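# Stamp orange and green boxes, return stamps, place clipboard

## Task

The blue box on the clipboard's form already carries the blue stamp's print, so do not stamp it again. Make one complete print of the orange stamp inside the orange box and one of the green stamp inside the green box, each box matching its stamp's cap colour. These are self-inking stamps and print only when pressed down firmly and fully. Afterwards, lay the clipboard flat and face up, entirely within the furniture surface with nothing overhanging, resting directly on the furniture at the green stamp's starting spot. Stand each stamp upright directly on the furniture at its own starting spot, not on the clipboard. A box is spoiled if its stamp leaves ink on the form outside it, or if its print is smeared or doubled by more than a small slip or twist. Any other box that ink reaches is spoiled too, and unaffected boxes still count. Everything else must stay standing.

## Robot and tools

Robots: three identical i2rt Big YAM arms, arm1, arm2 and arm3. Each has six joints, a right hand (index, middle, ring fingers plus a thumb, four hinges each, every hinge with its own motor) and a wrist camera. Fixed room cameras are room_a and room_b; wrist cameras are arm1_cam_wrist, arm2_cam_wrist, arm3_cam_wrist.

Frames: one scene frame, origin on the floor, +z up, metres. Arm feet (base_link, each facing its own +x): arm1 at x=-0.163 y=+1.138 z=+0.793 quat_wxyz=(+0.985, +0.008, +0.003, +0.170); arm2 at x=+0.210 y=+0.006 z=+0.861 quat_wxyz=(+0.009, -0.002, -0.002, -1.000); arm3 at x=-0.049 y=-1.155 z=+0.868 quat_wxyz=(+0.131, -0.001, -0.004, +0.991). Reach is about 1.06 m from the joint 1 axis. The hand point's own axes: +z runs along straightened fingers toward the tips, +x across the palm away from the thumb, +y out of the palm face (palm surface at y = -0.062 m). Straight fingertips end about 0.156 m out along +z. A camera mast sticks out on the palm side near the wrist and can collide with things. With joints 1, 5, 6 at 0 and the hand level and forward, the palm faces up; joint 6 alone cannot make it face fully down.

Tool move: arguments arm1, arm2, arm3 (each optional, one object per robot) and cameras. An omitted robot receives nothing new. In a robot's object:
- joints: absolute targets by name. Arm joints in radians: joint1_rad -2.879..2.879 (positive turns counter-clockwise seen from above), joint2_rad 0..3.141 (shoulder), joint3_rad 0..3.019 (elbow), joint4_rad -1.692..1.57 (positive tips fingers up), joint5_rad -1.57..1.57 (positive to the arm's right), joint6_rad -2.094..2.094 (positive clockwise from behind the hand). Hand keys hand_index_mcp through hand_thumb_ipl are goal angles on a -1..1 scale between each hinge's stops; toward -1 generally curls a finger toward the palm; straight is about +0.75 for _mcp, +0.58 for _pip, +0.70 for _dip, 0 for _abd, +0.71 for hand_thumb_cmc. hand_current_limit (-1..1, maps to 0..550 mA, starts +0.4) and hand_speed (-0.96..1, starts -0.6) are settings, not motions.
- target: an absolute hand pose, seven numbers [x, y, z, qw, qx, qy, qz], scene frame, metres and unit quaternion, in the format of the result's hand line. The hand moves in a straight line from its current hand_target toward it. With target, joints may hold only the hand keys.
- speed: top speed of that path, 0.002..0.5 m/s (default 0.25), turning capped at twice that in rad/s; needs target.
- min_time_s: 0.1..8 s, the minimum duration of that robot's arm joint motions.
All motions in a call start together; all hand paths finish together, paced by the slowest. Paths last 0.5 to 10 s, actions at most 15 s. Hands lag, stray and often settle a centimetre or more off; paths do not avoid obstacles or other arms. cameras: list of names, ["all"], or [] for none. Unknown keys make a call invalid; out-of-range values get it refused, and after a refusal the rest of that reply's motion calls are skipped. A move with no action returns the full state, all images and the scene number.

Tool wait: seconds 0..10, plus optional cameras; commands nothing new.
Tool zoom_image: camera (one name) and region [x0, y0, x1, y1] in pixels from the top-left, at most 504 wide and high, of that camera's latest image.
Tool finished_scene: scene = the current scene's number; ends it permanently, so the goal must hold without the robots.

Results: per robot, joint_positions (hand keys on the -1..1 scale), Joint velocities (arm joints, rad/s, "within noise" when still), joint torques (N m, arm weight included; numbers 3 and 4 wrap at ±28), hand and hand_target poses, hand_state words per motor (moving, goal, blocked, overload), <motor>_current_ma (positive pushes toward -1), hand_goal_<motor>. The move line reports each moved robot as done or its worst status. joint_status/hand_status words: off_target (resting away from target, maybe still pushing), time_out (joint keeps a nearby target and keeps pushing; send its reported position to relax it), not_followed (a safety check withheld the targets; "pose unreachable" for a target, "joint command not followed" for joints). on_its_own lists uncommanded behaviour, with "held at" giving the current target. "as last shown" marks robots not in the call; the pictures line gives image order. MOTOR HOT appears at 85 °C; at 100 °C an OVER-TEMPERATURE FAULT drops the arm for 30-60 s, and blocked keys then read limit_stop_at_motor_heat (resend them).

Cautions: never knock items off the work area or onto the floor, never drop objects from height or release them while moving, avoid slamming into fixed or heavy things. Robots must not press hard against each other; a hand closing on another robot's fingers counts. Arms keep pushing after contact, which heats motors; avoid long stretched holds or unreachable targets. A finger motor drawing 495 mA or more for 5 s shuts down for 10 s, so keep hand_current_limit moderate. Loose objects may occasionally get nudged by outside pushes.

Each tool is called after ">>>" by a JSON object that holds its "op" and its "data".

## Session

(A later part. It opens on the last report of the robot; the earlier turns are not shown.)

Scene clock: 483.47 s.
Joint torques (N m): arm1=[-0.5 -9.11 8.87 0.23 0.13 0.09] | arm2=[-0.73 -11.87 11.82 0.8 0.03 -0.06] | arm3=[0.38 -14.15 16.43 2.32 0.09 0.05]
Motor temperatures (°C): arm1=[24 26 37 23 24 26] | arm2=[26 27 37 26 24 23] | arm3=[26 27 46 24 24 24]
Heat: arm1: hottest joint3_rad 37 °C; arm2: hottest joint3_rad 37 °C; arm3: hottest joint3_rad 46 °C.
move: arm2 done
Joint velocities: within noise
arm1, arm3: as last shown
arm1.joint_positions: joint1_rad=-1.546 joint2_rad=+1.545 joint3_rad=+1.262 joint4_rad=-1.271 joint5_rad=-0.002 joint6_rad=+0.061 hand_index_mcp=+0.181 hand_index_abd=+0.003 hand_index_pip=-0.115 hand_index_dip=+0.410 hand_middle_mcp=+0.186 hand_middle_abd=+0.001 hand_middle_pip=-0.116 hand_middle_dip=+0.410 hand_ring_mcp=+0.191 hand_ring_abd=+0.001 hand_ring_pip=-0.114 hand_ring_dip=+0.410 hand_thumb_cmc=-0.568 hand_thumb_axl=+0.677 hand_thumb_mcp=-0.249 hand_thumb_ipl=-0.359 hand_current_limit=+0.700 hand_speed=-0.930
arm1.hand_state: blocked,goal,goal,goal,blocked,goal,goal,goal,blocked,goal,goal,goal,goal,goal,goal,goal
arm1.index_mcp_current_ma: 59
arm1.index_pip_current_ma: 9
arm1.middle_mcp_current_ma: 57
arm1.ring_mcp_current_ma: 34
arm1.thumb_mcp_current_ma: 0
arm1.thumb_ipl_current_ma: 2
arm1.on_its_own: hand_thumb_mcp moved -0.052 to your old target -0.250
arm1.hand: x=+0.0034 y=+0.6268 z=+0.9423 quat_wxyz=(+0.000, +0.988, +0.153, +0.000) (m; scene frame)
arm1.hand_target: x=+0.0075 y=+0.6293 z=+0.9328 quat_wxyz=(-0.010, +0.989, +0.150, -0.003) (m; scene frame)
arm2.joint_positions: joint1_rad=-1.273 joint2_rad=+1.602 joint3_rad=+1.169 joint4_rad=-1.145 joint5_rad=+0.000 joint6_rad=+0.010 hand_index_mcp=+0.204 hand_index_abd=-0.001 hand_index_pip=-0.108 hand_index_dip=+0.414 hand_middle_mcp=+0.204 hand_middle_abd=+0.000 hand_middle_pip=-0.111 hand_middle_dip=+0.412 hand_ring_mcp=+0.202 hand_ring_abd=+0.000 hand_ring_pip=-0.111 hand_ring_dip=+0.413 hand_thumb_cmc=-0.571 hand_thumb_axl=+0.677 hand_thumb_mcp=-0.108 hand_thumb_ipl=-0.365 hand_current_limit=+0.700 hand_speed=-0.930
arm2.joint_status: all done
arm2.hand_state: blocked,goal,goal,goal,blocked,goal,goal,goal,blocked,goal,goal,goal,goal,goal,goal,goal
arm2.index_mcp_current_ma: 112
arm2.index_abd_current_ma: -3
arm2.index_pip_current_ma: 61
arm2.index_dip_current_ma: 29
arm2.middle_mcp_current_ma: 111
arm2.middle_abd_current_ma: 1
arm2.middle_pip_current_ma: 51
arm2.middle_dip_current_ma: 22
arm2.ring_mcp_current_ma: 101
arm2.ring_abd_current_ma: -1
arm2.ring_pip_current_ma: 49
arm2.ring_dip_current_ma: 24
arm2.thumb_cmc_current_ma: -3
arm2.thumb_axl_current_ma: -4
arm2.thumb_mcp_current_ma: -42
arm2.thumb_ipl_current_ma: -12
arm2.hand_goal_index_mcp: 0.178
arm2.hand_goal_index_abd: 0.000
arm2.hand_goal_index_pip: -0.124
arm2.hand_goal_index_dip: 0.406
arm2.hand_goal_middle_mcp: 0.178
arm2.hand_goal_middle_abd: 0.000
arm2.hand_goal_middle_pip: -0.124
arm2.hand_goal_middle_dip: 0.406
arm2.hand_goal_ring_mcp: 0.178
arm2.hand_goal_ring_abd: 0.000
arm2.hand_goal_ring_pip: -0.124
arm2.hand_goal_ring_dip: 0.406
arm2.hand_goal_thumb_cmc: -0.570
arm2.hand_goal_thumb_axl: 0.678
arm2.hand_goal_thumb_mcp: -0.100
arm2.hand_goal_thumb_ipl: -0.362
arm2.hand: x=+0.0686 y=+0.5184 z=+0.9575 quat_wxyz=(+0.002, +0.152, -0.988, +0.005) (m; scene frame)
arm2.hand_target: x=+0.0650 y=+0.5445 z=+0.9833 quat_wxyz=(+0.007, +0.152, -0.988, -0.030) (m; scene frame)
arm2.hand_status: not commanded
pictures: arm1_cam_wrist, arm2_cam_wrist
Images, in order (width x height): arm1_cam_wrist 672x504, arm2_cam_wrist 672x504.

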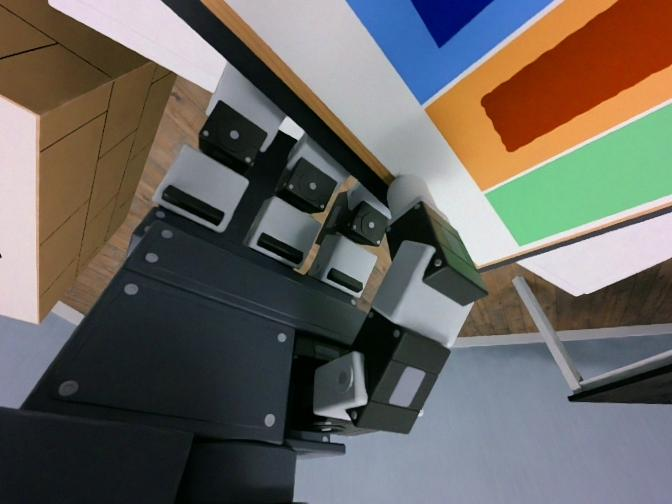

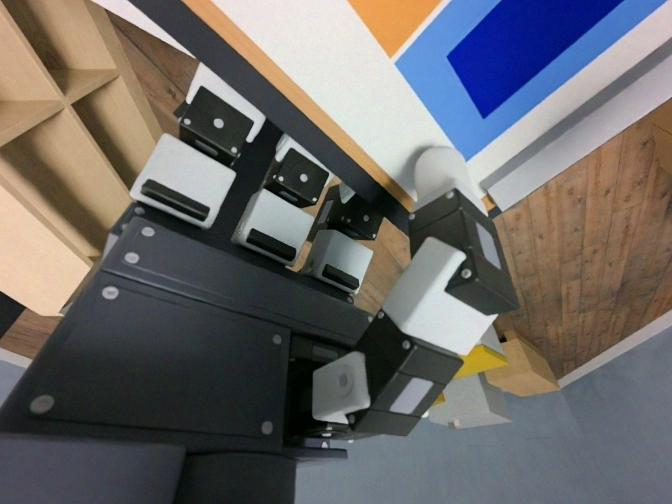

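>>> {"op": "move", "data": {"arm1": {"joints": {"hand_thumb_mcp": -0.28, "hand_index_mcp": 0.145, "hand_middle_mcp": 0.145, "hand_ring_mcp": 0.16}}, "cameras": ["arm1_cam_wrist", "arm2_cam_wrist", "room_a", "room_b"]}}

Scene clock: 485.07 s.
Joint torques (N m): arm1=[-0.38 -9.11 8.87 0.24 0.13 0.1] | arm2=[-0.73 -11.87 11.82 0.8 0.03 -0.06] | arm3=[0.38 -14.15 16.42 2.33 0.09 0.06]
Motor temperatures (°C): arm1=[24 26 37 23 24 26] | arm2=[26 27 37 26 24 23] | arm3=[26 27 46 24 24 24]
Heat: arm1: hottest joint3_rad 37 °C; arm2: hottest joint3_rad 37 °C; arm3: hottest joint3_rad 46 °C.
move: arm1 off_target
Joint velocities: within noise
arm1.joint_positions: joint1_rad=-1.546 joint2_rad=+1.546 joint3_rad=+1.262 joint4_rad=-1.271 joint5_rad=-0.002 joint6_rad=+0.061 hand_index_mcp=+0.180 hand_index_abd=+0.003 hand_index_pip=-0.115 hand_index_dip=+0.410 hand_middle_mcp=+0.183 hand_middle_abd=+0.001 hand_middle_pip=-0.116 hand_middle_dip=+0.410 hand_ring_mcp=+0.185 hand_ring_abd=+0.001 hand_ring_pip=-0.114 hand_ring_dip=+0.410 hand_thumb_cmc=-0.568 hand_thumb_axl=+0.677 hand_thumb_mcp=-0.270 hand_thumb_ipl=-0.359 hand_current_limit=+0.700 hand_speed=-0.930
arm1.joint_status: hand_index_mcp off_target (ended at +0.180, target +0.145); hand_middle_mcp off_target (ended at +0.183, target +0.145); hand_ring_mcp off_target (ended at +0.185, target +0.160); the others done
arm1.hand_state: blocked,goal,goal,goal,blocked,goal,goal,goal,blocked,goal,goal,goal,goal,goal,goal,goal
arm1.index_mcp_current_ma: 68
arm1.index_abd_current_ma: 1
arm1.index_pip_current_ma: 9
arm1.index_dip_current_ma: 3
arm1.middle_mcp_current_ma: 76
arm1.middle_abd_current_ma: 0
arm1.middle_pip_current_ma: 8
arm1.middle_dip_current_ma: 3
arm1.ring_mcp_current_ma: 42
arm1.ring_abd_current_ma: 0
arm1.ring_pip_current_ma: 11
arm1.ring_dip_current_ma: 3
arm1.thumb_cmc_current_ma: 1
arm1.thumb_axl_current_ma: 0
arm1.thumb_mcp_current_ma: 16
arm1.thumb_ipl_current_ma: 2
arm1.hand_goal_index_mcp: 0.146
arm1.hand_goal_index_abd: 0.000
arm1.hand_goal_index_pip: -0.124
arm1.hand_goal_index_dip: 0.406
arm1.hand_goal_middle_mcp: 0.146
arm1.hand_goal_middle_abd: 0.000
arm1.hand_goal_middle_pip: -0.124
arm1.hand_goal_middle_dip: 0.406
arm1.hand_goal_ring_mcp: 0.160
arm1.hand_goal_ring_abd: 0.000
arm1.hand_goal_ring_pip: -0.124
arm1.hand_goal_ring_dip: 0.406
arm1.hand_goal_thumb_cmc: -0.570
arm1.hand_goal_thumb_axl: 0.678
arm1.hand_goal_thumb_mcp: -0.280
arm1.hand_goal_thumb_ipl: -0.362
arm1.hand: x=+0.0034 y=+0.6267 z=+0.9421 quat_wxyz=(+0.000, +0.988, +0.153, +0.000) (m; scene frame)
arm1.hand_target: x=+0.0075 y=+0.6293 z=+0.9330 quat_wxyz=(-0.010, +0.989, +0.150, -0.003) (m; scene frame)
arm1.hand_status: not commanded
arm2, arm3: as last shown
arm2.joint_positions: joint1_rad=-1.273 joint2_rad=+1.602 joint3_rad=+1.169 joint4_rad=-1.145 joint5_rad=+0.000 joint6_rad=+0.010 hand_index_mcp=+0.200 hand_index_abd=-0.001 hand_index_pip=-0.112 hand_index_dip=+0.412 hand_middle_mcp=+0.202 hand_middle_abd=+0.000 hand_middle_pip=-0.112 hand_middle_dip=+0.411 hand_ring_mcp=+0.202 hand_ring_abd=+0.000 hand_ring_pip=-0.111 hand_ring_dip=+0.413 hand_thumb_cmc=-0.571 hand_thumb_axl=+0.677 hand_thumb_mcp=-0.108 hand_thumb_ipl=-0.365 hand_current_limit=+0.700 hand_speed=-0.930
arm2.index_mcp_current_ma: 96
arm2.index_pip_current_ma: 47
arm2.index_dip_current_ma: 21
arm2.middle_mcp_current_ma: 103
arm2.middle_pip_current_ma: 44
arm2.middle_dip_current_ma: 19
pictures: arm1_cam_wrist, arm2_cam_wrist, room_a, room_b
Images, in order (width x height): arm1_cam_wrist 672x504, arm2_cam_wrist 672x504, room_a 672x504, room_b 672x504.

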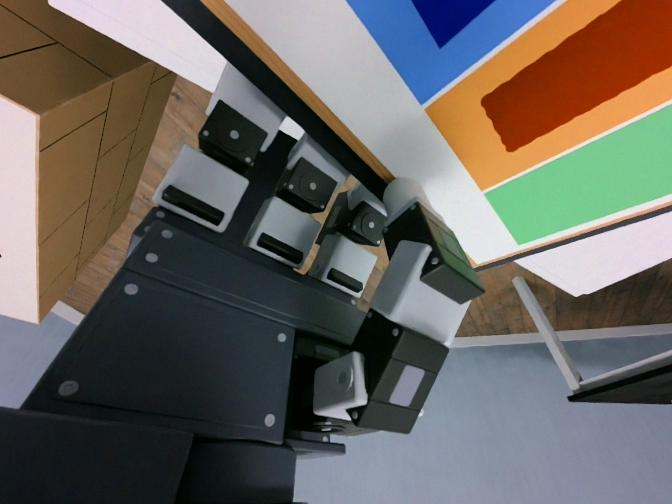

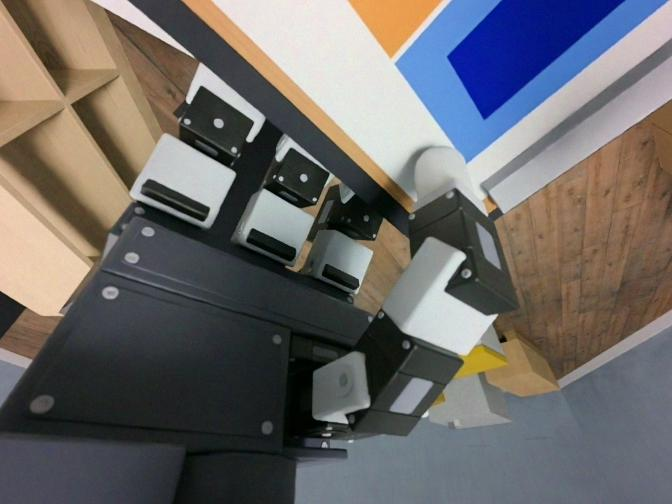

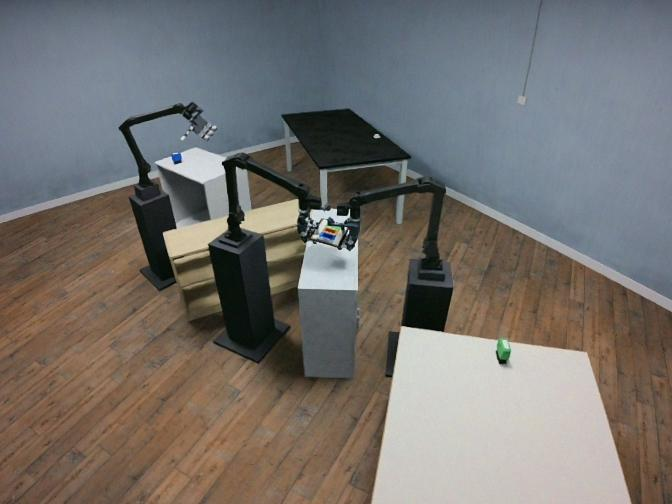

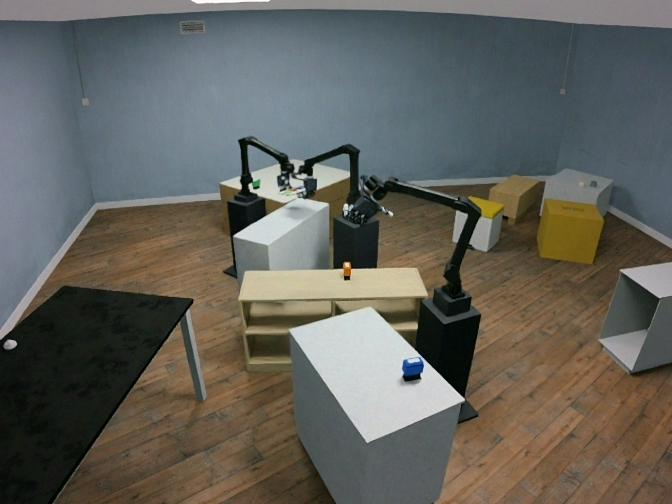

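>>> {"op": "move", "data": {"arm1": {"joints": {"hand_thumb_mcp": -0.22}}}}

>>> {"op": "move", "data": {"arm1": {"joints": {"hand_thumb_ipl": -0.235}}}}

>>> {"op": "move", "data": {"arm1": {"joints": {"hand_thumb_mcp": -0.27}}, "cameras": ["arm1_cam_wrist"]}}

Scene clock: 489.23 s.
Joint torques (N m): arm1=[-0.5 -9.17 8.84 0.25 0.13 0.09] | arm2=[-0.67 -11.87 11.84 0.8 0.03 -0.06] | arm3=[0.38 -14.1 16.43 2.3 0.09 0.06]
Motor temperatures (°C): arm1=[24 26 37 23 24 26] | arm2=[26 27 38 26 24 23] | arm3=[26 27 46 24 24 24]
Heat: arm1: hottest joint3_rad 37 °C; arm2: hottest joint3_rad 38 °C; arm3: hottest joint3_rad 46 °C.
move: arm1 done
Joint velocities: within noise
arm1.joint_positions: joint1_rad=-1.546 joint2_rad=+1.546 joint3_rad=+1.262 joint4_rad=-1.271 joint5_rad=-0.002 joint6_rad=+0.061 hand_index_mcp=+0.177 hand_index_abd=+0.003 hand_index_pip=-0.115 hand_index_dip=+0.410 hand_middle_mcp=+0.179 hand_middle_abd=+0.001 hand_middle_pip=-0.116 hand_middle_dip=+0.410 hand_ring_mcp=+0.181 hand_ring_abd=+0.001 hand_ring_pip=-0.114 hand_ring_dip=+0.410 hand_thumb_cmc=-0.568 hand_thumb_axl=+0.677 hand_thumb_mcp=-0.228 hand_thumb_ipl=-0.362 hand_current_limit=+0.700 hand_speed=-0.930
arm1.joint_status: all done
arm1.hand_state: blocked,goal,goal,goal,blocked,goal,goal,goal,blocked,goal,goal,goal,goal,goal,goal,goal
arm1.index_mcp_current_ma: 58
arm1.index_abd_current_ma: 1
arm1.index_pip_current_ma: 9
arm1.index_dip_current_ma: 3
arm1.middle_mcp_current_ma: 64
arm1.middle_abd_current_ma: 0
arm1.middle_pip_current_ma: 8
arm1.middle_dip_current_ma: 3
arm1.ring_mcp_current_ma: 33
arm1.ring_abd_current_ma: 0
arm1.ring_pip_current_ma: 11
arm1.ring_dip_current_ma: 3
arm1.thumb_cmc_current_ma: 1
arm1.thumb_axl_current_ma: 0
arm1.thumb_mcp_current_ma: -12
arm1.thumb_ipl_current_ma: 0
arm1.hand_goal_index_mcp: 0.146
arm1.hand_goal_index_abd: 0.000
arm1.hand_goal_index_pip: -0.124
arm1.hand_goal_index_dip: 0.406
arm1.hand_goal_middle_mcp: 0.146
arm1.hand_goal_middle_abd: 0.000
arm1.hand_goal_middle_pip: -0.124
arm1.hand_goal_middle_dip: 0.406
arm1.hand_goal_ring_mcp: 0.160
arm1.hand_goal_ring_abd: 0.000
arm1.hand_goal_ring_pip: -0.124
arm1.hand_goal_ring_dip: 0.406
arm1.hand_goal_thumb_cmc: -0.570
arm1.hand_goal_thumb_axl: 0.678
arm1.hand_goal_thumb_mcp: -0.220
arm1.hand_goal_thumb_ipl: -0.362
arm1.hand: x=+0.0034 y=+0.6267 z=+0.9421 quat_wxyz=(+0.000, +0.988, +0.153, +0.000) (m; scene frame)
arm1.hand_target: x=+0.0075 y=+0.6293 z=+0.9330 quat_wxyz=(-0.010, +0.989, +0.150, -0.003) (m; scene frame)
arm1.hand_status: not commanded
arm2, arm3: as last shown
arm2.joint_positions: joint1_rad=-1.273 joint2_rad=+1.602 joint3_rad=+1.169 joint4_rad=-1.145 joint5_rad=+0.000 joint6_rad=+0.010 hand_index_mcp=+0.200 hand_index_abd=-0.001 hand_index_pip=-0.112 hand_index_dip=+0.412 hand_middle_mcp=+0.202 hand_middle_abd=+0.000 hand_middle_pip=-0.112 hand_middle_dip=+0.411 hand_ring_mcp=+0.202 hand_ring_abd=+0.000 hand_ring_pip=-0.112 hand_ring_dip=+0.413 hand_thumb_cmc=-0.571 hand_thumb_axl=+0.677 hand_thumb_mcp=-0.108 hand_thumb_ipl=-0.365 hand_current_limit=+0.700 hand_speed=-0.930
arm2.middle_dip_current_ma: 17
arm2.ring_pip_current_ma: 46
pictures: none

Scene clock: 490.37 s.
Joint torques (N m): arm1=[-0.44 -9.17 8.87 0.24 0.14 0.09] | arm2=[-0.73 -11.87 11.81 0.8 0.03 -0.05] | arm3=[0.32 -14.15 16.43 2.32 0.09 0.05]
Motor temperatures (°C): arm1=[24 26 37 23 24 26] | arm2=[26 27 38 26 24 23] | arm3=[26 27 46 24 24 24]
Heat: arm1: hottest joint3_rad 37 °C; arm2: hottest joint3_rad 38 °C; arm3: hottest joint3_rad 46 °C.
move: arm1 done
Joint velocities: within noise
arm1.joint_positions: joint1_rad=-1.546 joint2_rad=+1.546 joint3_rad=+1.262 joint4_rad=-1.271 joint5_rad=-0.002 joint6_rad=+0.061 hand_index_mcp=+0.177 hand_index_abd=+0.003 hand_index_pip=-0.114 hand_index_dip=+0.410 hand_middle_mcp=+0.179 hand_middle_abd=+0.001 hand_middle_pip=-0.115 hand_middle_dip=+0.410 hand_ring_mcp=+0.181 hand_ring_abd=+0.001 hand_ring_pip=-0.114 hand_ring_dip=+0.410 hand_thumb_cmc=-0.568 hand_thumb_axl=+0.677 hand_thumb_mcp=-0.228 hand_thumb_ipl=-0.245 hand_current_limit=+0.700 hand_speed=-0.930
arm1.joint_status: all done
arm1.hand_state: blocked,goal,goal,goal,blocked,goal,goal,goal,blocked,goal,goal,goal,goal,goal,goal,goal
arm1.index_mcp_current_ma: 58
arm1.index_abd_current_ma: 1
arm1.index_pip_current_ma: 10
arm1.index_dip_current_ma: 3
arm1.middle_mcp_current_ma: 64
arm1.middle_abd_current_ma: 0
arm1.middle_pip_current_ma: 8
arm1.middle_dip_current_ma: 3
arm1.ring_mcp_current_ma: 33
arm1.ring_abd_current_ma: 0
arm1.ring_pip_current_ma: 11
arm1.ring_dip_current_ma: 3
arm1.thumb_cmc_current_ma: 1
arm1.thumb_axl_current_ma: 0
arm1.thumb_mcp_current_ma: -12
arm1.thumb_ipl_current_ma: -19
arm1.hand_goal_index_mcp: 0.146
arm1.hand_goal_index_abd: 0.000
arm1.hand_goal_index_pip: -0.124
arm1.hand_goal_index_dip: 0.406
arm1.hand_goal_middle_mcp: 0.146
arm1.hand_goal_middle_abd: 0.000
arm1.hand_goal_middle_pip: -0.124
arm1.hand_goal_middle_dip: 0.406
arm1.hand_goal_ring_mcp: 0.160
arm1.hand_goal_ring_abd: 0.000
arm1.hand_goal_ring_pip: -0.124
arm1.hand_goal_ring_dip: 0.406
arm1.hand_goal_thumb_cmc: -0.570
arm1.hand_goal_thumb_axl: 0.678
arm1.hand_goal_thumb_mcp: -0.220
arm1.hand_goal_thumb_ipl: -0.234
arm1.hand: x=+0.0034 y=+0.6267 z=+0.9421 quat_wxyz=(+0.000, +0.988, +0.153, +0.000) (m; scene frame)
arm1.hand_target: x=+0.0075 y=+0.6293 z=+0.9330 quat_wxyz=(-0.010, +0.989, +0.150, -0.003) (m; scene frame)
arm1.hand_status: not commanded
arm2, arm3: as last shown
arm2.joint_positions: joint1_rad=-1.273 joint2_rad=+1.602 joint3_rad=+1.169 joint4_rad=-1.145 joint5_rad=+0.000 joint6_rad=+0.010 hand_index_mcp=+0.200 hand_index_abd=-0.001 hand_index_pip=-0.112 hand_index_dip=+0.412 hand_middle_mcp=+0.202 hand_middle_abd=+0.000 hand_middle_pip=-0.113 hand_middle_dip=+0.411 hand_ring_mcp=+0.202 hand_ring_abd=+0.000 hand_ring_pip=-0.112 hand_ring_dip=+0.412 hand_thumb_cmc=-0.571 hand_thumb_axl=+0.677 hand_thumb_mcp=-0.108 hand_thumb_ipl=-0.365 hand_current_limit=+0.700 hand_speed=-0.930
arm2.index_mcp_current_ma: 94
arm2.index_pip_current_ma: 46
arm2.index_dip_current_ma: 20
arm2.middle_pip_current_ma: 42
arm2.middle_dip_current_ma: 16
arm2.ring_dip_current_ma: 23
pictures: none

Scene clock: 491.00 s.
Joint torques (N m): arm1=[-0.44 -9.23 8.88 0.24 0.13 0.09] | arm2=[-0.73 -11.93 11.84 0.81 0.03 -0.05] | arm3=[0.38 -14.15 16.42 2.32 0.09 0.05]
Motor temperatures (°C): arm1=[24 26 37 23 24 26] | arm2=[26 27 38 26 24 23] | arm3=[26 27 46 24 24 24]
Heat: arm1: hottest joint3_rad 37 °C; arm2: hottest joint3_rad 38 °C; arm3: hottest joint3_rad 46 °C.
move: arm1 off_target
Joint velocities: within noise
arm1.joint_positions: joint1_rad=-1.546 joint2_rad=+1.546 joint3_rad=+1.262 joint4_rad=-1.271 joint5_rad=-0.002 joint6_rad=+0.061 hand_index_mcp=+0.177 hand_index_abd=+0.003 hand_index_pip=-0.113 hand_index_dip=+0.410 hand_middle_mcp=+0.179 hand_middle_abd=+0.001 hand_middle_pip=-0.115 hand_middle_dip=+0.410 hand_ring_mcp=+0.181 hand_ring_abd=+0.001 hand_ring_pip=-0.114 hand_ring_dip=+0.410 hand_thumb_cmc=-0.568 hand_thumb_axl=+0.677 hand_thumb_mcp=-0.242 hand_thumb_ipl=-0.230 hand_current_limit=+0.700 hand_speed=-0.930
arm1.joint_status: hand_thumb_mcp off_target (ended at -0.242, target -0.270)
arm1.hand_state: blocked,goal,goal,goal,blocked,goal,goal,goal,blocked,goal,goal,goal,goal,goal,blocked,goal
arm1.index_mcp_current_ma: 58
arm1.index_abd_current_ma: 1
arm1.index_pip_current_ma: 13
arm1.index_dip_current_ma: 3
arm1.middle_mcp_current_ma: 64
arm1.middle_abd_current_ma: 0
arm1.middle_pip_current_ma: 10
arm1.middle_dip_current_ma: 3
arm1.ring_mcp_current_ma: 33
arm1.ring_abd_current_ma: 0
arm1.ring_pip_current_ma: 11
arm1.ring_dip_current_ma: 3
arm1.thumb_cmc_current_ma: 1
arm1.thumb_axl_current_ma: 0
arm1.thumb_mcp_current_ma: 66
arm1.thumb_ipl_current_ma: 5
arm1.hand_goal_index_mcp: 0.146
arm1.hand_goal_index_abd: 0.000
arm1.hand_goal_index_pip: -0.124
arm1.hand_goal_index_dip: 0.406
arm1.hand_goal_middle_mcp: 0.146
arm1.hand_goal_middle_abd: 0.000
arm1.hand_goal_middle_pip: -0.124
arm1.hand_goal_middle_dip: 0.406
arm1.hand_goal_ring_mcp: 0.160
arm1.hand_goal_ring_abd: 0.000
arm1.hand_goal_ring_pip: -0.124
arm1.hand_goal_ring_dip: 0.406
arm1.hand_goal_thumb_cmc: -0.570
arm1.hand_goal_thumb_axl: 0.678
arm1.hand_goal_thumb_mcp: -0.270
arm1.hand_goal_thumb_ipl: -0.234
arm1.hand: x=+0.0034 y=+0.6267 z=+0.9417 quat_wxyz=(+0.000, +0.988, +0.153, +0.000) (m; scene frame)
arm1.hand_target: x=+0.0075 y=+0.6293 z=+0.9328 quat_wxyz=(-0.010, +0.989, +0.150, -0.003) (m; scene frame)
arm1.hand_status: not commanded
arm2, arm3: as last shown
arm2.joint_positions: joint1_rad=-1.273 joint2_rad=+1.602 joint3_rad=+1.169 joint4_rad=-1.145 joint5_rad=+0.000 joint6_rad=+0.010 hand_index_mcp=+0.198 hand_index_abd=-0.001 hand_index_pip=-0.113 hand_index_dip=+0.411 hand_middle_mcp=+0.201 hand_middle_abd=+0.000 hand_middle_pip=-0.113 hand_middle_dip=+0.411 hand_ring_mcp=+0.202 hand_ring_abd=+0.000 hand_ring_pip=-0.112 hand_ring_dip=+0.412 hand_thumb_cmc=-0.571 hand_thumb_axl=+0.677 hand_thumb_mcp=-0.108 hand_thumb_ipl=-0.365 hand_current_limit=+0.700 hand_speed=-0.930
arm2.index_mcp_current_ma: 87
arm2.index_pip_current_ma: 43
arm2.index_dip_current_ma: 19
arm2.middle_mcp_current_ma: 98
arm2.middle_pip_current_ma: 41
pictures: arm1_cam_wrist
Images, in order (width x height): arm1_cam_wrist 672x504.

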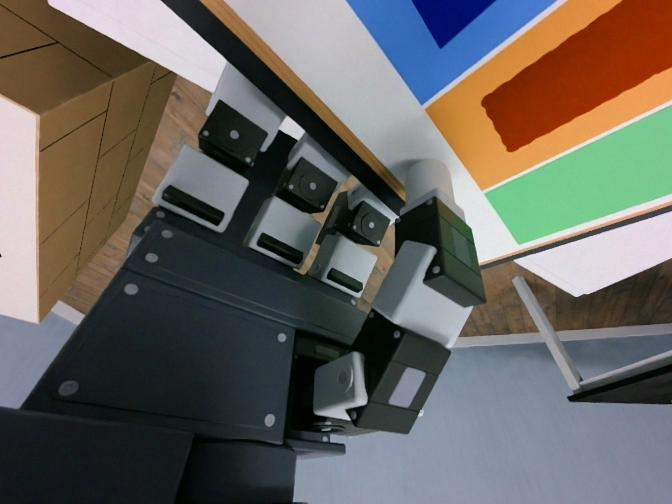

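>>> {"op": "move", "data": {"arm1": {"joints": {"hand_thumb_mcp": -0.3}}}}

>>> {"op": "move", "data": {"arm2": {"joints": {"hand_index_mcp": 0.3, "hand_middle_mcp": 0.3, "hand_ring_mcp": 0.3, "hand_thumb_mcp": 0.1}}, "cameras": ["arm1_cam_wrist", "arm2_cam_wrist"]}}

Scene clock: 491.73 s.
Joint torques (N m): arm1=[-0.5 -9.29 8.88 0.27 0.14 0.1] | arm2=[-0.73 -11.87 11.84 0.8 0.03 -0.05] | arm3=[0.38 -14.15 16.42 2.33 0.09 0.05]
Motor temperatures (°C): arm1=[24 26 37 23 24 26] | arm2=[26 27 38 26 24 23] | arm3=[26 27 46 24 24 24]
Heat: arm1: hottest joint3_rad 37 °C; arm2: hottest joint3_rad 38 °C; arm3: hottest joint3_rad 46 °C.
move: arm1 off_target
Joint velocities: within noise
arm1.joint_positions: joint1_rad=-1.546 joint2_rad=+1.547 joint3_rad=+1.262 joint4_rad=-1.271 joint5_rad=-0.002 joint6_rad=+0.061 hand_index_mcp=+0.177 hand_index_abd=+0.003 hand_index_pip=-0.109 hand_index_dip=+0.411 hand_middle_mcp=+0.179 hand_middle_abd=+0.001 hand_middle_pip=-0.113 hand_middle_dip=+0.410 hand_ring_mcp=+0.181 hand_ring_abd=+0.001 hand_ring_pip=-0.114 hand_ring_dip=+0.410 hand_thumb_cmc=-0.568 hand_thumb_axl=+0.677 hand_thumb_mcp=-0.267 hand_thumb_ipl=-0.229 hand_current_limit=+0.700 hand_speed=-0.930
arm1.joint_status: hand_thumb_mcp off_target (ended at -0.267, target -0.300)
arm1.hand_state: blocked,goal,goal,goal,blocked,goal,goal,goal,blocked,goal,goal,goal,goal,goal,blocked,goal
arm1.index_mcp_current_ma: 59
arm1.index_abd_current_ma: 1
arm1.index_pip_current_ma: 18
arm1.index_dip_current_ma: 4
arm1.middle_mcp_current_ma: 64
arm1.middle_abd_current_ma: 0
arm1.middle_pip_current_ma: 13
arm1.middle_dip_current_ma: 3
arm1.ring_mcp_current_ma: 33
arm1.ring_abd_current_ma: 0
arm1.ring_pip_current_ma: 11
arm1.ring_dip_current_ma: 3
arm1.thumb_cmc_current_ma: 1
arm1.thumb_axl_current_ma: 0
arm1.thumb_mcp_current_ma: 86
arm1.thumb_ipl_current_ma: 7
arm1.hand_goal_index_mcp: 0.146
arm1.hand_goal_index_abd: 0.000
arm1.hand_goal_index_pip: -0.124
arm1.hand_goal_index_dip: 0.406
arm1.hand_goal_middle_mcp: 0.146
arm1.hand_goal_middle_abd: 0.000
arm1.hand_goal_middle_pip: -0.124
arm1.hand_goal_middle_dip: 0.406
arm1.hand_goal_ring_mcp: 0.160
arm1.hand_goal_ring_abd: 0.000
arm1.hand_goal_ring_pip: -0.124
arm1.hand_goal_ring_dip: 0.406
arm1.hand_goal_thumb_cmc: -0.570
arm1.hand_goal_thumb_axl: 0.678
arm1.hand_goal_thumb_mcp: -0.300
arm1.hand_goal_thumb_ipl: -0.234
arm1.hand: x=+0.0034 y=+0.6267 z=+0.9413 quat_wxyz=(-0.001, +0.988, +0.153, +0.000) (m; scene frame)
arm1.hand_target: x=+0.0075 y=+0.6293 z=+0.9330 quat_wxyz=(-0.010, +0.989, +0.150, -0.003) (m; scene frame)
arm1.hand_status: not commanded
arm2, arm3: as last shown
arm2.joint_positions: joint1_rad=-1.273 joint2_rad=+1.602 joint3_rad=+1.169 joint4_rad=-1.145 joint5_rad=+0.000 joint6_rad=+0.010 hand_index_mcp=+0.196 hand_index_abd=-0.001 hand_index_pip=-0.114 hand_index_dip=+0.411 hand_middle_mcp=+0.199 hand_middle_abd=+0.000 hand_middle_pip=-0.114 hand_middle_dip=+0.410 hand_ring_mcp=+0.202 hand_ring_abd=+0.000 hand_ring_pip=-0.112 hand_ring_dip=+0.412 hand_thumb_cmc=-0.571 hand_thumb_axl=+0.677 hand_thumb_mcp=-0.108 hand_thumb_ipl=-0.365 hand_current_limit=+0.700 hand_speed=-0.930
arm2.hand_state: goal,goal,goal,goal,blocked,goal,goal,goal,blocked,goal,goal,goal,goal,goal,goal,goal
arm2.index_mcp_current_ma: 74
arm2.index_pip_current_ma: 38
arm2.index_dip_current_ma: 18
arm2.middle_mcp_current_ma: 91
arm2.middle_pip_current_ma: 38
arm2.ring_pip_current_ma: 44
pictures: none

Scene clock: 493.20 s.
Joint torques (N m): arm1=[-0.5 -9.47 8.83 0.28 0.13 0.09] | arm2=[-0.73 -11.93 11.47 0.76 0.03 -0.06] | arm3=[0.38 -14.15 16.43 2.32 0.09 0.05]
Motor temperatures (°C): arm1=[24 26 37 23 24 26] | arm2=[26 27 38 26 24 23] | arm3=[26 27 46 24 24 24]
Heat: arm1: hottest joint3_rad 37 °C; arm2: hottest joint3_rad 38 °C; arm3: hottest joint3_rad 46 °C.
move: arm2 done
Joint velocities: within noise
arm1, arm3: as last shown
arm1.joint_positions: joint1_rad=-1.546 joint2_rad=+1.550 joint3_rad=+1.262 joint4_rad=-1.272 joint5_rad=-0.002 joint6_rad=+0.061 hand_index_mcp=+0.188 hand_index_abd=+0.002 hand_index_pip=-0.101 hand_index_dip=+0.416 hand_middle_mcp=+0.180 hand_middle_abd=+0.001 hand_middle_pip=-0.105 hand_middle_dip=+0.413 hand_ring_mcp=+0.180 hand_ring_abd=+0.001 hand_ring_pip=-0.114 hand_ring_dip=+0.410 hand_thumb_cmc=-0.568 hand_thumb_axl=+0.677 hand_thumb_mcp=-0.267 hand_thumb_ipl=-0.228 hand_current_limit=+0.700 hand_speed=-0.930
arm1.hand_state: blocked,goal,blocked,goal,blocked,goal,goal,goal,goal,goal,goal,goal,goal,goal,blocked,goal
arm1.index_mcp_current_ma: 91
arm1.index_pip_current_ma: 35
arm1.index_dip_current_ma: 11
arm1.middle_mcp_current_ma: 68
arm1.middle_pip_current_ma: 27
arm1.middle_dip_current_ma: 6
arm1.ring_mcp_current_ma: 31
arm1.thumb_ipl_current_ma: 8
arm1.hand: x=+0.0034 y=+0.6269 z=+0.9398 quat_wxyz=(-0.002, +0.988, +0.153, -0.001) (m; scene frame)
arm1.hand_target: x=+0.0075 y=+0.6293 z=+0.9329 quat_wxyz=(-0.010, +0.989, +0.150, -0.003) (m; scene frame)
arm2.joint_positions: joint1_rad=-1.273 joint2_rad=+1.602 joint3_rad=+1.174 joint4_rad=-1.143 joint5_rad=+0.000 joint6_rad=+0.010 hand_index_mcp=+0.303 hand_index_abd=-0.001 hand_index_pip=-0.117 hand_index_dip=+0.410 hand_middle_mcp=+0.303 hand_middle_abd=+0.000 hand_middle_pip=-0.117 hand_middle_dip=+0.409 hand_ring_mcp=+0.304 hand_ring_abd=+0.000 hand_ring_pip=-0.116 hand_ring_dip=+0.411 hand_thumb_cmc=-0.571 hand_thumb_axl=+0.677 hand_thumb_mcp=+0.090 hand_thumb_ipl=-0.365 hand_current_limit=+0.700 hand_speed=-0.930
arm2.joint_status: all done
arm2.hand_state: goal,goal,goal,goal,goal,goal,goal,goal,goal,goal,goal,goal,goal,goal,goal,goal
arm2.index_mcp_current_ma: 10
arm2.index_abd_current_ma: -3
arm2.index_pip_current_ma: 27
arm2.index_dip_current_ma: 12
arm2.middle_mcp_current_ma: 10
arm2.middle_abd_current_ma: 1
arm2.middle_pip_current_ma: 25
arm2.middle_dip_current_ma: 10
arm2.ring_mcp_current_ma: 14
arm2.ring_abd_current_ma: -1
arm2.ring_pip_current_ma: 30
arm2.ring_dip_current_ma: 17
arm2.thumb_cmc_current_ma: -3
arm2.thumb_axl_current_ma: -4
arm2.thumb_mcp_current_ma: -50
arm2.thumb_ipl_current_ma: -12
arm2.hand_goal_index_mcp: 0.300
arm2.hand_goal_index_abd: 0.000
arm2.hand_goal_index_pip: -0.124
arm2.hand_goal_index_dip: 0.406
arm2.hand_goal_middle_mcp: 0.300
arm2.hand_goal_middle_abd: 0.000
arm2.hand_goal_middle_pip: -0.124
arm2.hand_goal_middle_dip: 0.406
arm2.hand_goal_ring_mcp: 0.300
arm2.hand_goal_ring_abd: 0.000
arm2.hand_goal_ring_pip: -0.124
arm2.hand_goal_ring_dip: 0.406
arm2.hand_goal_thumb_cmc: -0.570
arm2.hand_goal_thumb_axl: 0.678
arm2.hand_goal_thumb_mcp: 0.100
arm2.hand_goal_thumb_ipl: -0.362
arm2.hand: x=+0.0678 y=+0.5209 z=+0.9599 quat_wxyz=(+0.002, +0.152, -0.988, +0.002) (m; scene frame)
arm2.hand_target: x=+0.0650 y=+0.5445 z=+0.9833 quat_wxyz=(+0.007, +0.152, -0.988, -0.030) (m; scene frame)
arm2.hand_status: not commanded
pictures: arm1_cam_wrist, arm2_cam_wrist
Images, in order (width x height): arm1_cam_wrist 672x504, arm2_cam_wrist 672x504.

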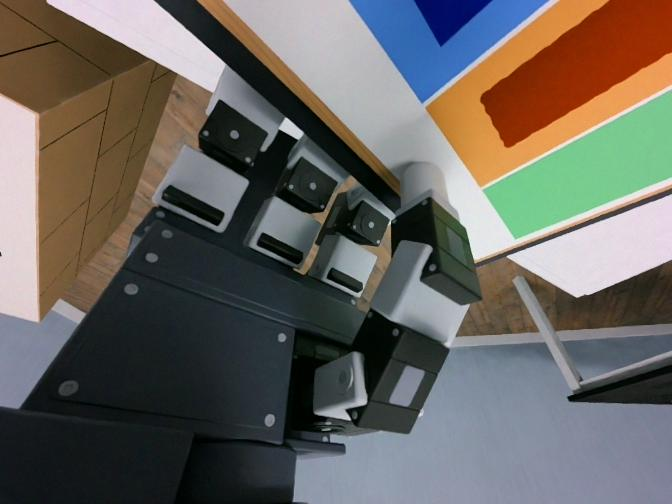

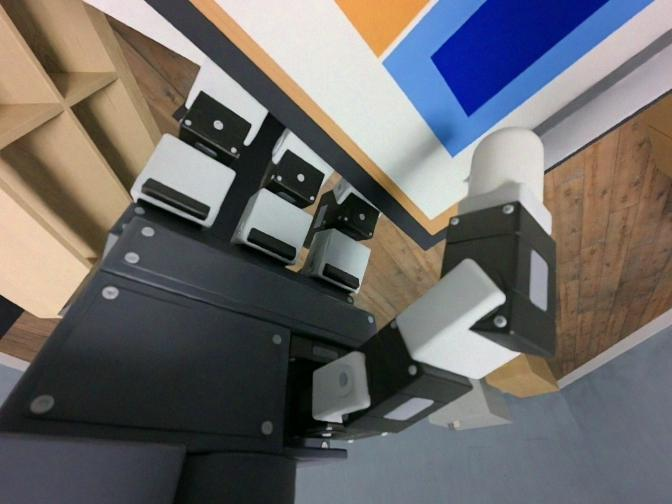

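>>> {"op": "move", "data": {"arm2": {"joints": {"hand_index_mcp": 0.5, "hand_middle_mcp": 0.5, "hand_ring_mcp": 0.5, "hand_thumb_mcp": 0.3, "hand_speed": -0.9}}, "cameras": ["arm1_cam_wrist", "arm2_cam_wrist"]}}

Scene clock: 494.47 s.
Joint torques (N m): arm1=[-0.44 -9.52 8.84 0.28 0.14 0.09] | arm2=[-0.67 -11.87 11.4 0.72 0.03 -0.05] | arm3=[0.38 -14.15 16.43 2.32 0.09 0.05]
Motor temperatures (°C): arm1=[24 26 37 23 24 26] | arm2=[26 27 38 26 24 23] | arm3=[26 27 46 24 24 24]
Heat: arm1: hottest joint3_rad 37 °C; arm2: hottest joint3_rad 38 °C; arm3: hottest joint3_rad 46 °C.
move: arm2 done
Joint velocities: within noise
arm1: as last shown
arm1.joint_positions: joint1_rad=-1.546 joint2_rad=+1.550 joint3_rad=+1.262 joint4_rad=-1.272 joint5_rad=-0.002 joint6_rad=+0.061 hand_index_mcp=+0.190 hand_index_abd=+0.002 hand_index_pip=-0.100 hand_index_dip=+0.416 hand_middle_mcp=+0.181 hand_middle_abd=+0.001 hand_middle_pip=-0.104 hand_middle_dip=+0.413 hand_ring_mcp=+0.179 hand_ring_abd=+0.001 hand_ring_pip=-0.114 hand_ring_dip=+0.410 hand_thumb_cmc=-0.568 hand_thumb_axl=+0.677 hand_thumb_mcp=-0.267 hand_thumb_ipl=-0.228 hand_current_limit=+0.700 hand_speed=-0.930
arm1.index_mcp_current_ma: 97
arm1.index_pip_current_ma: 38
arm1.middle_mcp_current_ma: 70
arm1.middle_pip_current_ma: 28
arm1.middle_dip_current_ma: 7
arm1.ring_mcp_current_ma: 29
arm2.joint_positions: joint1_rad=-1.273 joint2_rad=+1.602 joint3_rad=+1.174 joint4_rad=-1.143 joint5_rad=+0.000 joint6_rad=+0.010 hand_index_mcp=+0.501 hand_index_abd=-0.001 hand_index_pip=-0.117 hand_index_dip=+0.410 hand_middle_mcp=+0.501 hand_middle_abd=+0.000 hand_middle_pip=-0.118 hand_middle_dip=+0.409 hand_ring_mcp=+0.501 hand_ring_abd=+0.000 hand_ring_pip=-0.118 hand_ring_dip=+0.410 hand_thumb_cmc=-0.571 hand_thumb_axl=+0.677 hand_thumb_mcp=+0.289 hand_thumb_ipl=-0.365 hand_current_limit=+0.700 hand_speed=-0.900
arm2.joint_status: all done
arm2.hand_state: goal,goal,goal,goal,goal,goal,goal,goal,goal,goal,goal,goal,goal,goal,goal,goal
arm2.index_mcp_current_ma: 3
arm2.index_abd_current_ma: -3
arm2.index_pip_current_ma: 25
arm2.index_dip_current_ma: 12
arm2.middle_mcp_current_ma: 3
arm2.middle_abd_current_ma: 1
arm2.middle_pip_current_ma: 23
arm2.middle_dip_current_ma: 10
arm2.ring_mcp_current_ma: 3
arm2.ring_abd_current_ma: -1
arm2.ring_pip_current_ma: 23
arm2.ring_dip_current_ma: 14
arm2.thumb_cmc_current_ma: -3
arm2.thumb_axl_current_ma: -4
arm2.thumb_mcp_current_ma: -54
arm2.thumb_ipl_current_ma: -12
arm2.hand_goal_index_mcp: 0.500
arm2.hand_goal_index_abd: 0.000
arm2.hand_goal_index_pip: -0.124
arm2.hand_goal_index_dip: 0.406
arm2.hand_goal_middle_mcp: 0.500
arm2.hand_goal_middle_abd: 0.000
arm2.hand_goal_middle_pip: -0.124
arm2.hand_goal_middle_dip: 0.406
arm2.hand_goal_ring_mcp: 0.500
arm2.hand_goal_ring_abd: 0.000
arm2.hand_goal_ring_pip: -0.124
arm2.hand_goal_ring_dip: 0.406
arm2.hand_goal_thumb_cmc: -0.570
arm2.hand_goal_thumb_axl: 0.678
arm2.hand_goal_thumb_mcp: 0.300
arm2.hand_goal_thumb_ipl: -0.362
arm2.hand: x=+0.0678 y=+0.5209 z=+0.9599 quat_wxyz=(+0.002, +0.152, -0.988, +0.002) (m; scene frame)
arm2.hand_target: x=+0.0650 y=+0.5445 z=+0.9833 quat_wxyz=(+0.007, +0.152, -0.988, -0.030) (m; scene frame)
arm2.hand_status: not commanded
arm3.joint_positions: joint1_rad=-0.661 joint2_rad=+1.359 joint3_rad=+1.551 joint4_rad=-1.019 joint5_rad=-0.001 joint6_rad=+1.030 hand_index_mcp=+1.000 hand_index_abd=+0.003 hand_index_pip=-1.000 hand_index_dip=+0.699 hand_middle_mcp=+1.000 hand_middle_abd=+0.002 hand_middle_pip=-0.998 hand_middle_dip=+0.698 hand_ring_mcp=+1.000 hand_ring_abd=+0.000 hand_ring_pip=-0.995 hand_ring_dip=+0.698 hand_thumb_cmc=+0.715 hand_thumb_axl=+0.677 hand_thumb_mcp=+0.223 hand_thumb_ipl=+0.168 hand_current_limit=+0.800 hand_speed=-0.800
arm3.joint_status: not commanded
arm3.hand_state: goal,goal,goal,goal,goal,goal,goal,goal,goal,goal,goal,goal,goal,goal,goal,goal
arm3.index_mcp_current_ma: -1
arm3.index_abd_current_ma: 5
arm3.index_pip_current_ma: 0
arm3.index_dip_current_ma: 5
arm3.middle_mcp_current_ma: 0
arm3.middle_abd_current_ma: 3
arm3.middle_pip_current_ma: 4
arm3.middle_dip_current_ma: 4
arm3.ring_mcp_current_ma: 0
arm3.ring_abd_current_ma: 0
arm3.ring_pip_current_ma: 11
arm3.ring_dip_current_ma: 5
arm3.thumb_cmc_current_ma: 1
arm3.thumb_axl_current_ma: -1
arm3.thumb_mcp_current_ma: -9
arm3.thumb_ipl_current_ma: -1
arm3.hand_goal_index_mcp: 1.000
arm3.hand_goal_index_abd: 0.000
arm3.hand_goal_index_pip: -1.000
arm3.hand_goal_index_dip: 0.696
arm3.hand_goal_middle_mcp: 1.000
arm3.hand_goal_middle_abd: 0.000
arm3.hand_goal_middle_pip: -1.000
arm3.hand_goal_middle_dip: 0.696
arm3.hand_goal_ring_mcp: 1.000
arm3.hand_goal_ring_abd: 0.000
arm3.hand_goal_ring_pip: -1.000
arm3.hand_goal_ring_dip: 0.696
arm3.hand_goal_thumb_cmc: 0.714
arm3.hand_goal_thumb_axl: 0.678
arm3.hand_goal_thumb_mcp: 0.226
arm3.hand_goal_thumb_ipl: 0.168
arm3.hand: x=-0.3254 y=-0.6529 z=+1.2925 quat_wxyz=(-0.269, +0.176, +0.914, +0.246) (m; scene frame)
arm3.hand_target: x=-0.3295 y=-0.6478 z=+1.3228 quat_wxyz=(-0.294, +0.178, +0.901, +0.266) (m; scene frame)
arm3.hand_status: not commanded
pictures: arm1_cam_wrist, arm2_cam_wrist
Images, in order (width x height): arm1_cam_wrist 672x504, arm2_cam_wrist 672x504.

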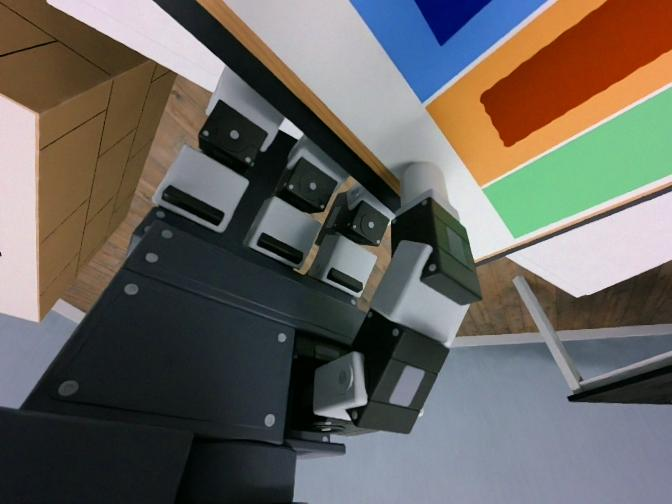

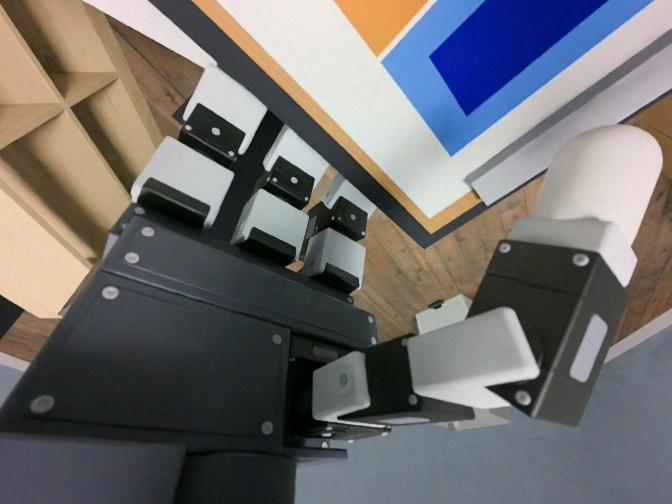

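>>> {"op": "move", "data": {"arm2": {"joints": {"hand_index_mcp": 0.754, "hand_middle_mcp": 0.754, "hand_ring_mcp": 0.754, "hand_index_pip": 0.577, "hand_middle_pip": 0.577, "hand_ring_pip": 0.577, "hand_index_dip": 0.696, "hand_middle_dip": 0.696, "hand_ring_dip": 0.696, "hand_speed": -0.85}}}}

>>> {"op": "move", "data": {"arm2": {"joints": {"joint2_rad": 1.056, "joint3_rad": 0.75, "joint4_rad": -1.21, "hand_thumb_cmc": 0.714, "hand_thumb_mcp": 0.224, "hand_thumb_ipl": 0.168}, "min_time_s": 4}, "cameras": ["arm1_cam_wrist", "arm2_cam_wrist", "room_a", "room_b"]}}

Scene clock: 497.87 s.
Joint torques (N m): arm1=[-0.56 -9.52 8.83 0.27 0.13 0.08] | arm2=[-0.73 -11.81 11.33 0.58 0.02 -0.06] | arm3=[0.38 -14.15 16.44 2.3 0.09 0.05]
Motor temperatures (°C): arm1=[24 26 37 23 24 26] | arm2=[26 27 38 26 24 23] | arm3=[26 27 46 24 24 24]
Heat: arm1: hottest joint3_rad 37 °C; arm2: hottest joint3_rad 38 °C; arm3: hottest joint3_rad 46 °C.
move: arm2 done
Joint velocities: within noise
arm1, arm3: as last shown
arm2.joint_positions: joint1_rad=-1.273 joint2_rad=+1.602 joint3_rad=+1.174 joint4_rad=-1.142 joint5_rad=+0.000 joint6_rad=+0.010 hand_index_mcp=+0.751 hand_index_abd=-0.001 hand_index_pip=+0.575 hand_index_dip=+0.693 hand_middle_mcp=+0.751 hand_middle_abd=+0.000 hand_middle_pip=+0.575 hand_middle_dip=+0.694 hand_ring_mcp=+0.751 hand_ring_abd=+0.000 hand_ring_pip=+0.575 hand_ring_dip=+0.693 hand_thumb_cmc=-0.571 hand_thumb_axl=+0.677 hand_thumb_mcp=+0.289 hand_thumb_ipl=-0.365 hand_current_limit=+0.700 hand_speed=-0.850
arm2.joint_status: all done
arm2.hand_state: goal,goal,goal,goal,goal,goal,goal,goal,goal,goal,goal,goal,goal,goal,goal,goal
arm2.index_mcp_current_ma: -10
arm2.index_abd_current_ma: -3
arm2.index_pip_current_ma: -11
arm2.index_dip_current_ma: -9
arm2.middle_mcp_current_ma: -11
arm2.middle_abd_current_ma: 1
arm2.middle_pip_current_ma: -10
arm2.middle_dip_current_ma: -7
arm2.ring_mcp_current_ma: -11
arm2.ring_abd_current_ma: -1
arm2.ring_pip_current_ma: -10
arm2.ring_dip_current_ma: -10
arm2.thumb_cmc_current_ma: -3
arm2.thumb_axl_current_ma: -4
arm2.thumb_mcp_current_ma: -54
arm2.thumb_ipl_current_ma: -12
arm2.hand_goal_index_mcp: 0.754
arm2.hand_goal_index_abd: 0.000
arm2.hand_goal_index_pip: 0.578
arm2.hand_goal_index_dip: 0.696
arm2.hand_goal_middle_mcp: 0.754
arm2.hand_goal_middle_abd: 0.000
arm2.hand_goal_middle_pip: 0.578
arm2.hand_goal_middle_dip: 0.696
arm2.hand_goal_ring_mcp: 0.754
arm2.hand_goal_ring_abd: 0.000
arm2.hand_goal_ring_pip: 0.578
arm2.hand_goal_ring_dip: 0.696
arm2.hand_goal_thumb_cmc: -0.570
arm2.hand_goal_thumb_axl: 0.678
arm2.hand_goal_thumb_mcp: 0.300
arm2.hand_goal_thumb_ipl: -0.362
arm2.hand: x=+0.0677 y=+0.5212 z=+0.9600 quat_wxyz=(+0.003, +0.152, -0.988, +0.001) (m; scene frame)
arm2.hand_target: x=+0.0650 y=+0.5445 z=+0.9833 quat_wxyz=(+0.007, +0.152, -0.988, -0.030) (m; scene frame)
arm2.hand_status: not commanded
pictures: none

Scene clock: 502.20 s.
Joint torques (N m): arm1=[-0.44 -9.58 8.84 0.28 0.14 0.09] | arm2=[-0.85 -5.36 7.31 -0.09 0.1 -0.05] | arm3=[0.38 -14.15 16.43 2.32 0.09 0.05]
Motor temperatures (°C): arm1=[24 26 37 23 24 26] | arm2=[26 27 38 26 24 23] | arm3=[25 27 46 24 24 24]
Heat: arm1: hottest joint3_rad 37 °C; arm2: hottest joint3_rad 38 °C; arm3: hottest joint3_rad 46 °C.
move: arm2 done
Joint velocities: within noise
arm1, arm3: as last shown
arm2.joint_positions: joint1_rad=-1.273 joint2_rad=+1.063 joint3_rad=+0.756 joint4_rad=-1.201 joint5_rad=+0.000 joint6_rad=+0.010 hand_index_mcp=+0.751 hand_index_abd=-0.001 hand_index_pip=+0.575 hand_index_dip=+0.693 hand_middle_mcp=+0.751 hand_middle_abd=+0.000 hand_middle_pip=+0.575 hand_middle_dip=+0.694 hand_ring_mcp=+0.751 hand_ring_abd=+0.000 hand_ring_pip=+0.575 hand_ring_dip=+0.693 hand_thumb_cmc=+0.712 hand_thumb_axl=+0.677 hand_thumb_mcp=+0.222 hand_thumb_ipl=+0.163 hand_current_limit=+0.700 hand_speed=-0.850
arm2.joint_status: all done
arm2.hand_state: goal,goal,goal,goal,goal,goal,goal,goal,goal,goal,goal,goal,goal,goal,goal,goal
arm2.index_mcp_current_ma: -10
arm2.index_abd_current_ma: -3
arm2.index_pip_current_ma: -10
arm2.index_dip_current_ma: -9
arm2.middle_mcp_current_ma: -11
arm2.middle_abd_current_ma: 1
arm2.middle_pip_current_ma: -9
arm2.middle_dip_current_ma: -7
arm2.ring_mcp_current_ma: -11
arm2.ring_abd_current_ma: -1
arm2.ring_pip_current_ma: -9
arm2.ring_dip_current_ma: -10
arm2.thumb_cmc_current_ma: -6
arm2.thumb_axl_current_ma: -4
arm2.thumb_mcp_current_ma: -10
arm2.thumb_ipl_current_ma: -22
arm2.hand_goal_index_mcp: 0.754
arm2.hand_goal_index_abd: 0.000
arm2.hand_goal_index_pip: 0.578
arm2.hand_goal_index_dip: 0.696
arm2.hand_goal_middle_mcp: 0.754
arm2.hand_goal_middle_abd: 0.000
arm2.hand_goal_middle_pip: 0.578
arm2.hand_goal_middle_dip: 0.696
arm2.hand_goal_ring_mcp: 0.754
arm2.hand_goal_ring_abd: 0.000
arm2.hand_goal_ring_pip: 0.578
arm2.hand_goal_ring_dip: 0.696
arm2.hand_goal_thumb_cmc: 0.714
arm2.hand_goal_thumb_axl: 0.678
arm2.hand_goal_thumb_mcp: 0.224
arm2.hand_goal_thumb_ipl: 0.168
arm2.hand: x=+0.1215 y=+0.3569 z=+0.9963 quat_wxyz=(+0.007, +0.152, -0.988, -0.029) (m; scene frame)
arm2.hand_target: x=+0.1253 y=+0.3537 z=+0.9954 quat_wxyz=(+0.006, +0.152, -0.988, -0.025) (m; scene frame)
arm2.hand_status: not commanded
pictures: arm1_cam_wrist, arm2_cam_wrist, room_a, room_b
Images, in order (width x height): arm1_cam_wrist 672x504, arm2_cam_wrist 672x504, room_a 672x504, room_b 672x504.

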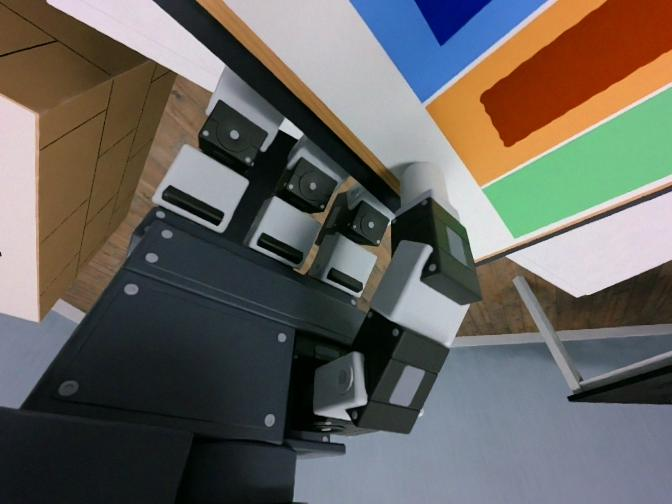

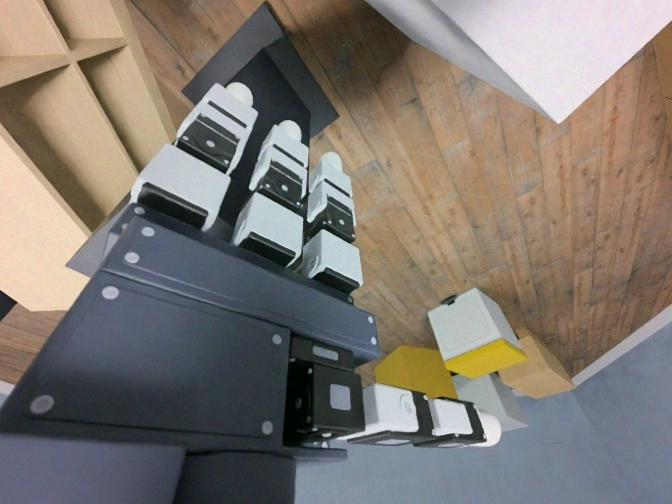

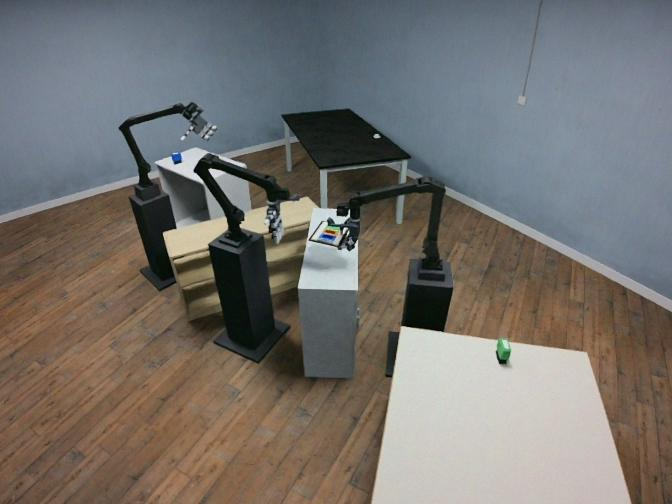

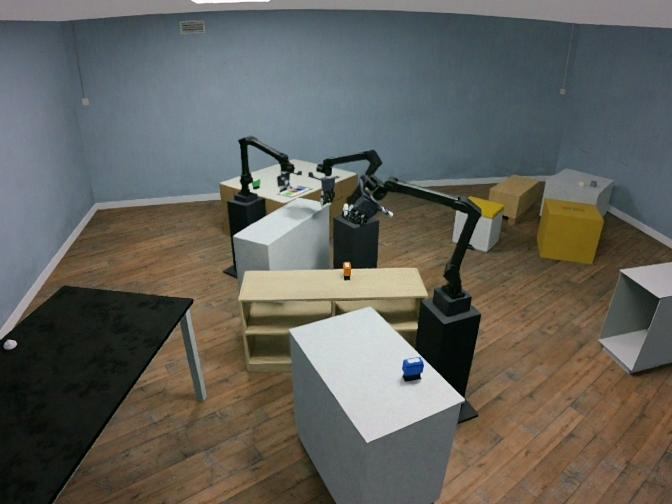

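>>> {"op": "zoom_image", "data": {"camera": "room_a", "region": [290, 160, 460, 270]}}

>>> {"op": "zoom_image", "data": {"camera": "room_b", "region": [210, 120, 370, 230]}}

Scaled by 2.965 from the camera's 672x504 image, which has a finer 960x720 frame.

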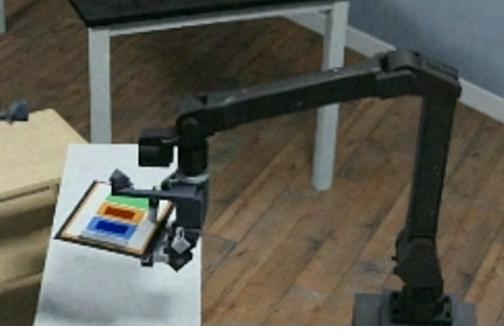

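Scaled by 3.150 from the camera's 672x504 image, which has a finer 960x720 frame.

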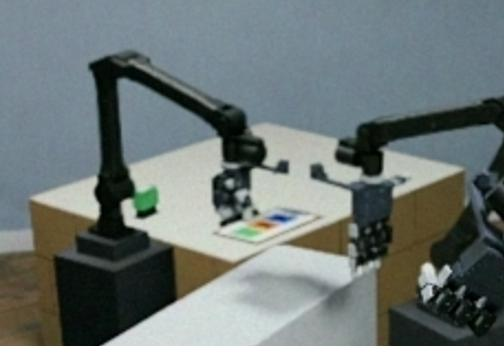

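>>> {"op": "zoom_image", "data": {"camera": "arm1_cam_wrist", "region": [340, 0, 672, 280]}}

>>> {"op": "zoom_image", "data": {"camera": "arm1_cam_wrist", "region": [120, 0, 420, 220]}}

Scaled by 1.518 from the camera's 672x504 image, which has a finer 960x720 frame.

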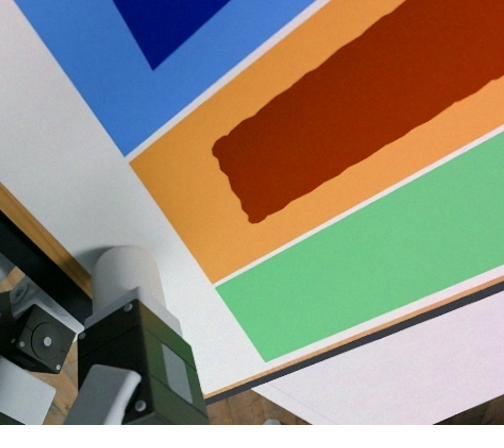

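Scaled by 1.680 from the camera's 672x504 image, which has a finer 960x720 frame.

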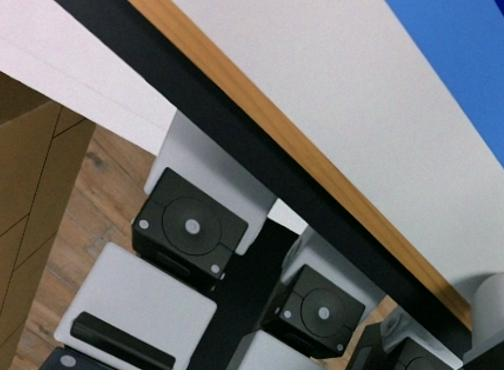

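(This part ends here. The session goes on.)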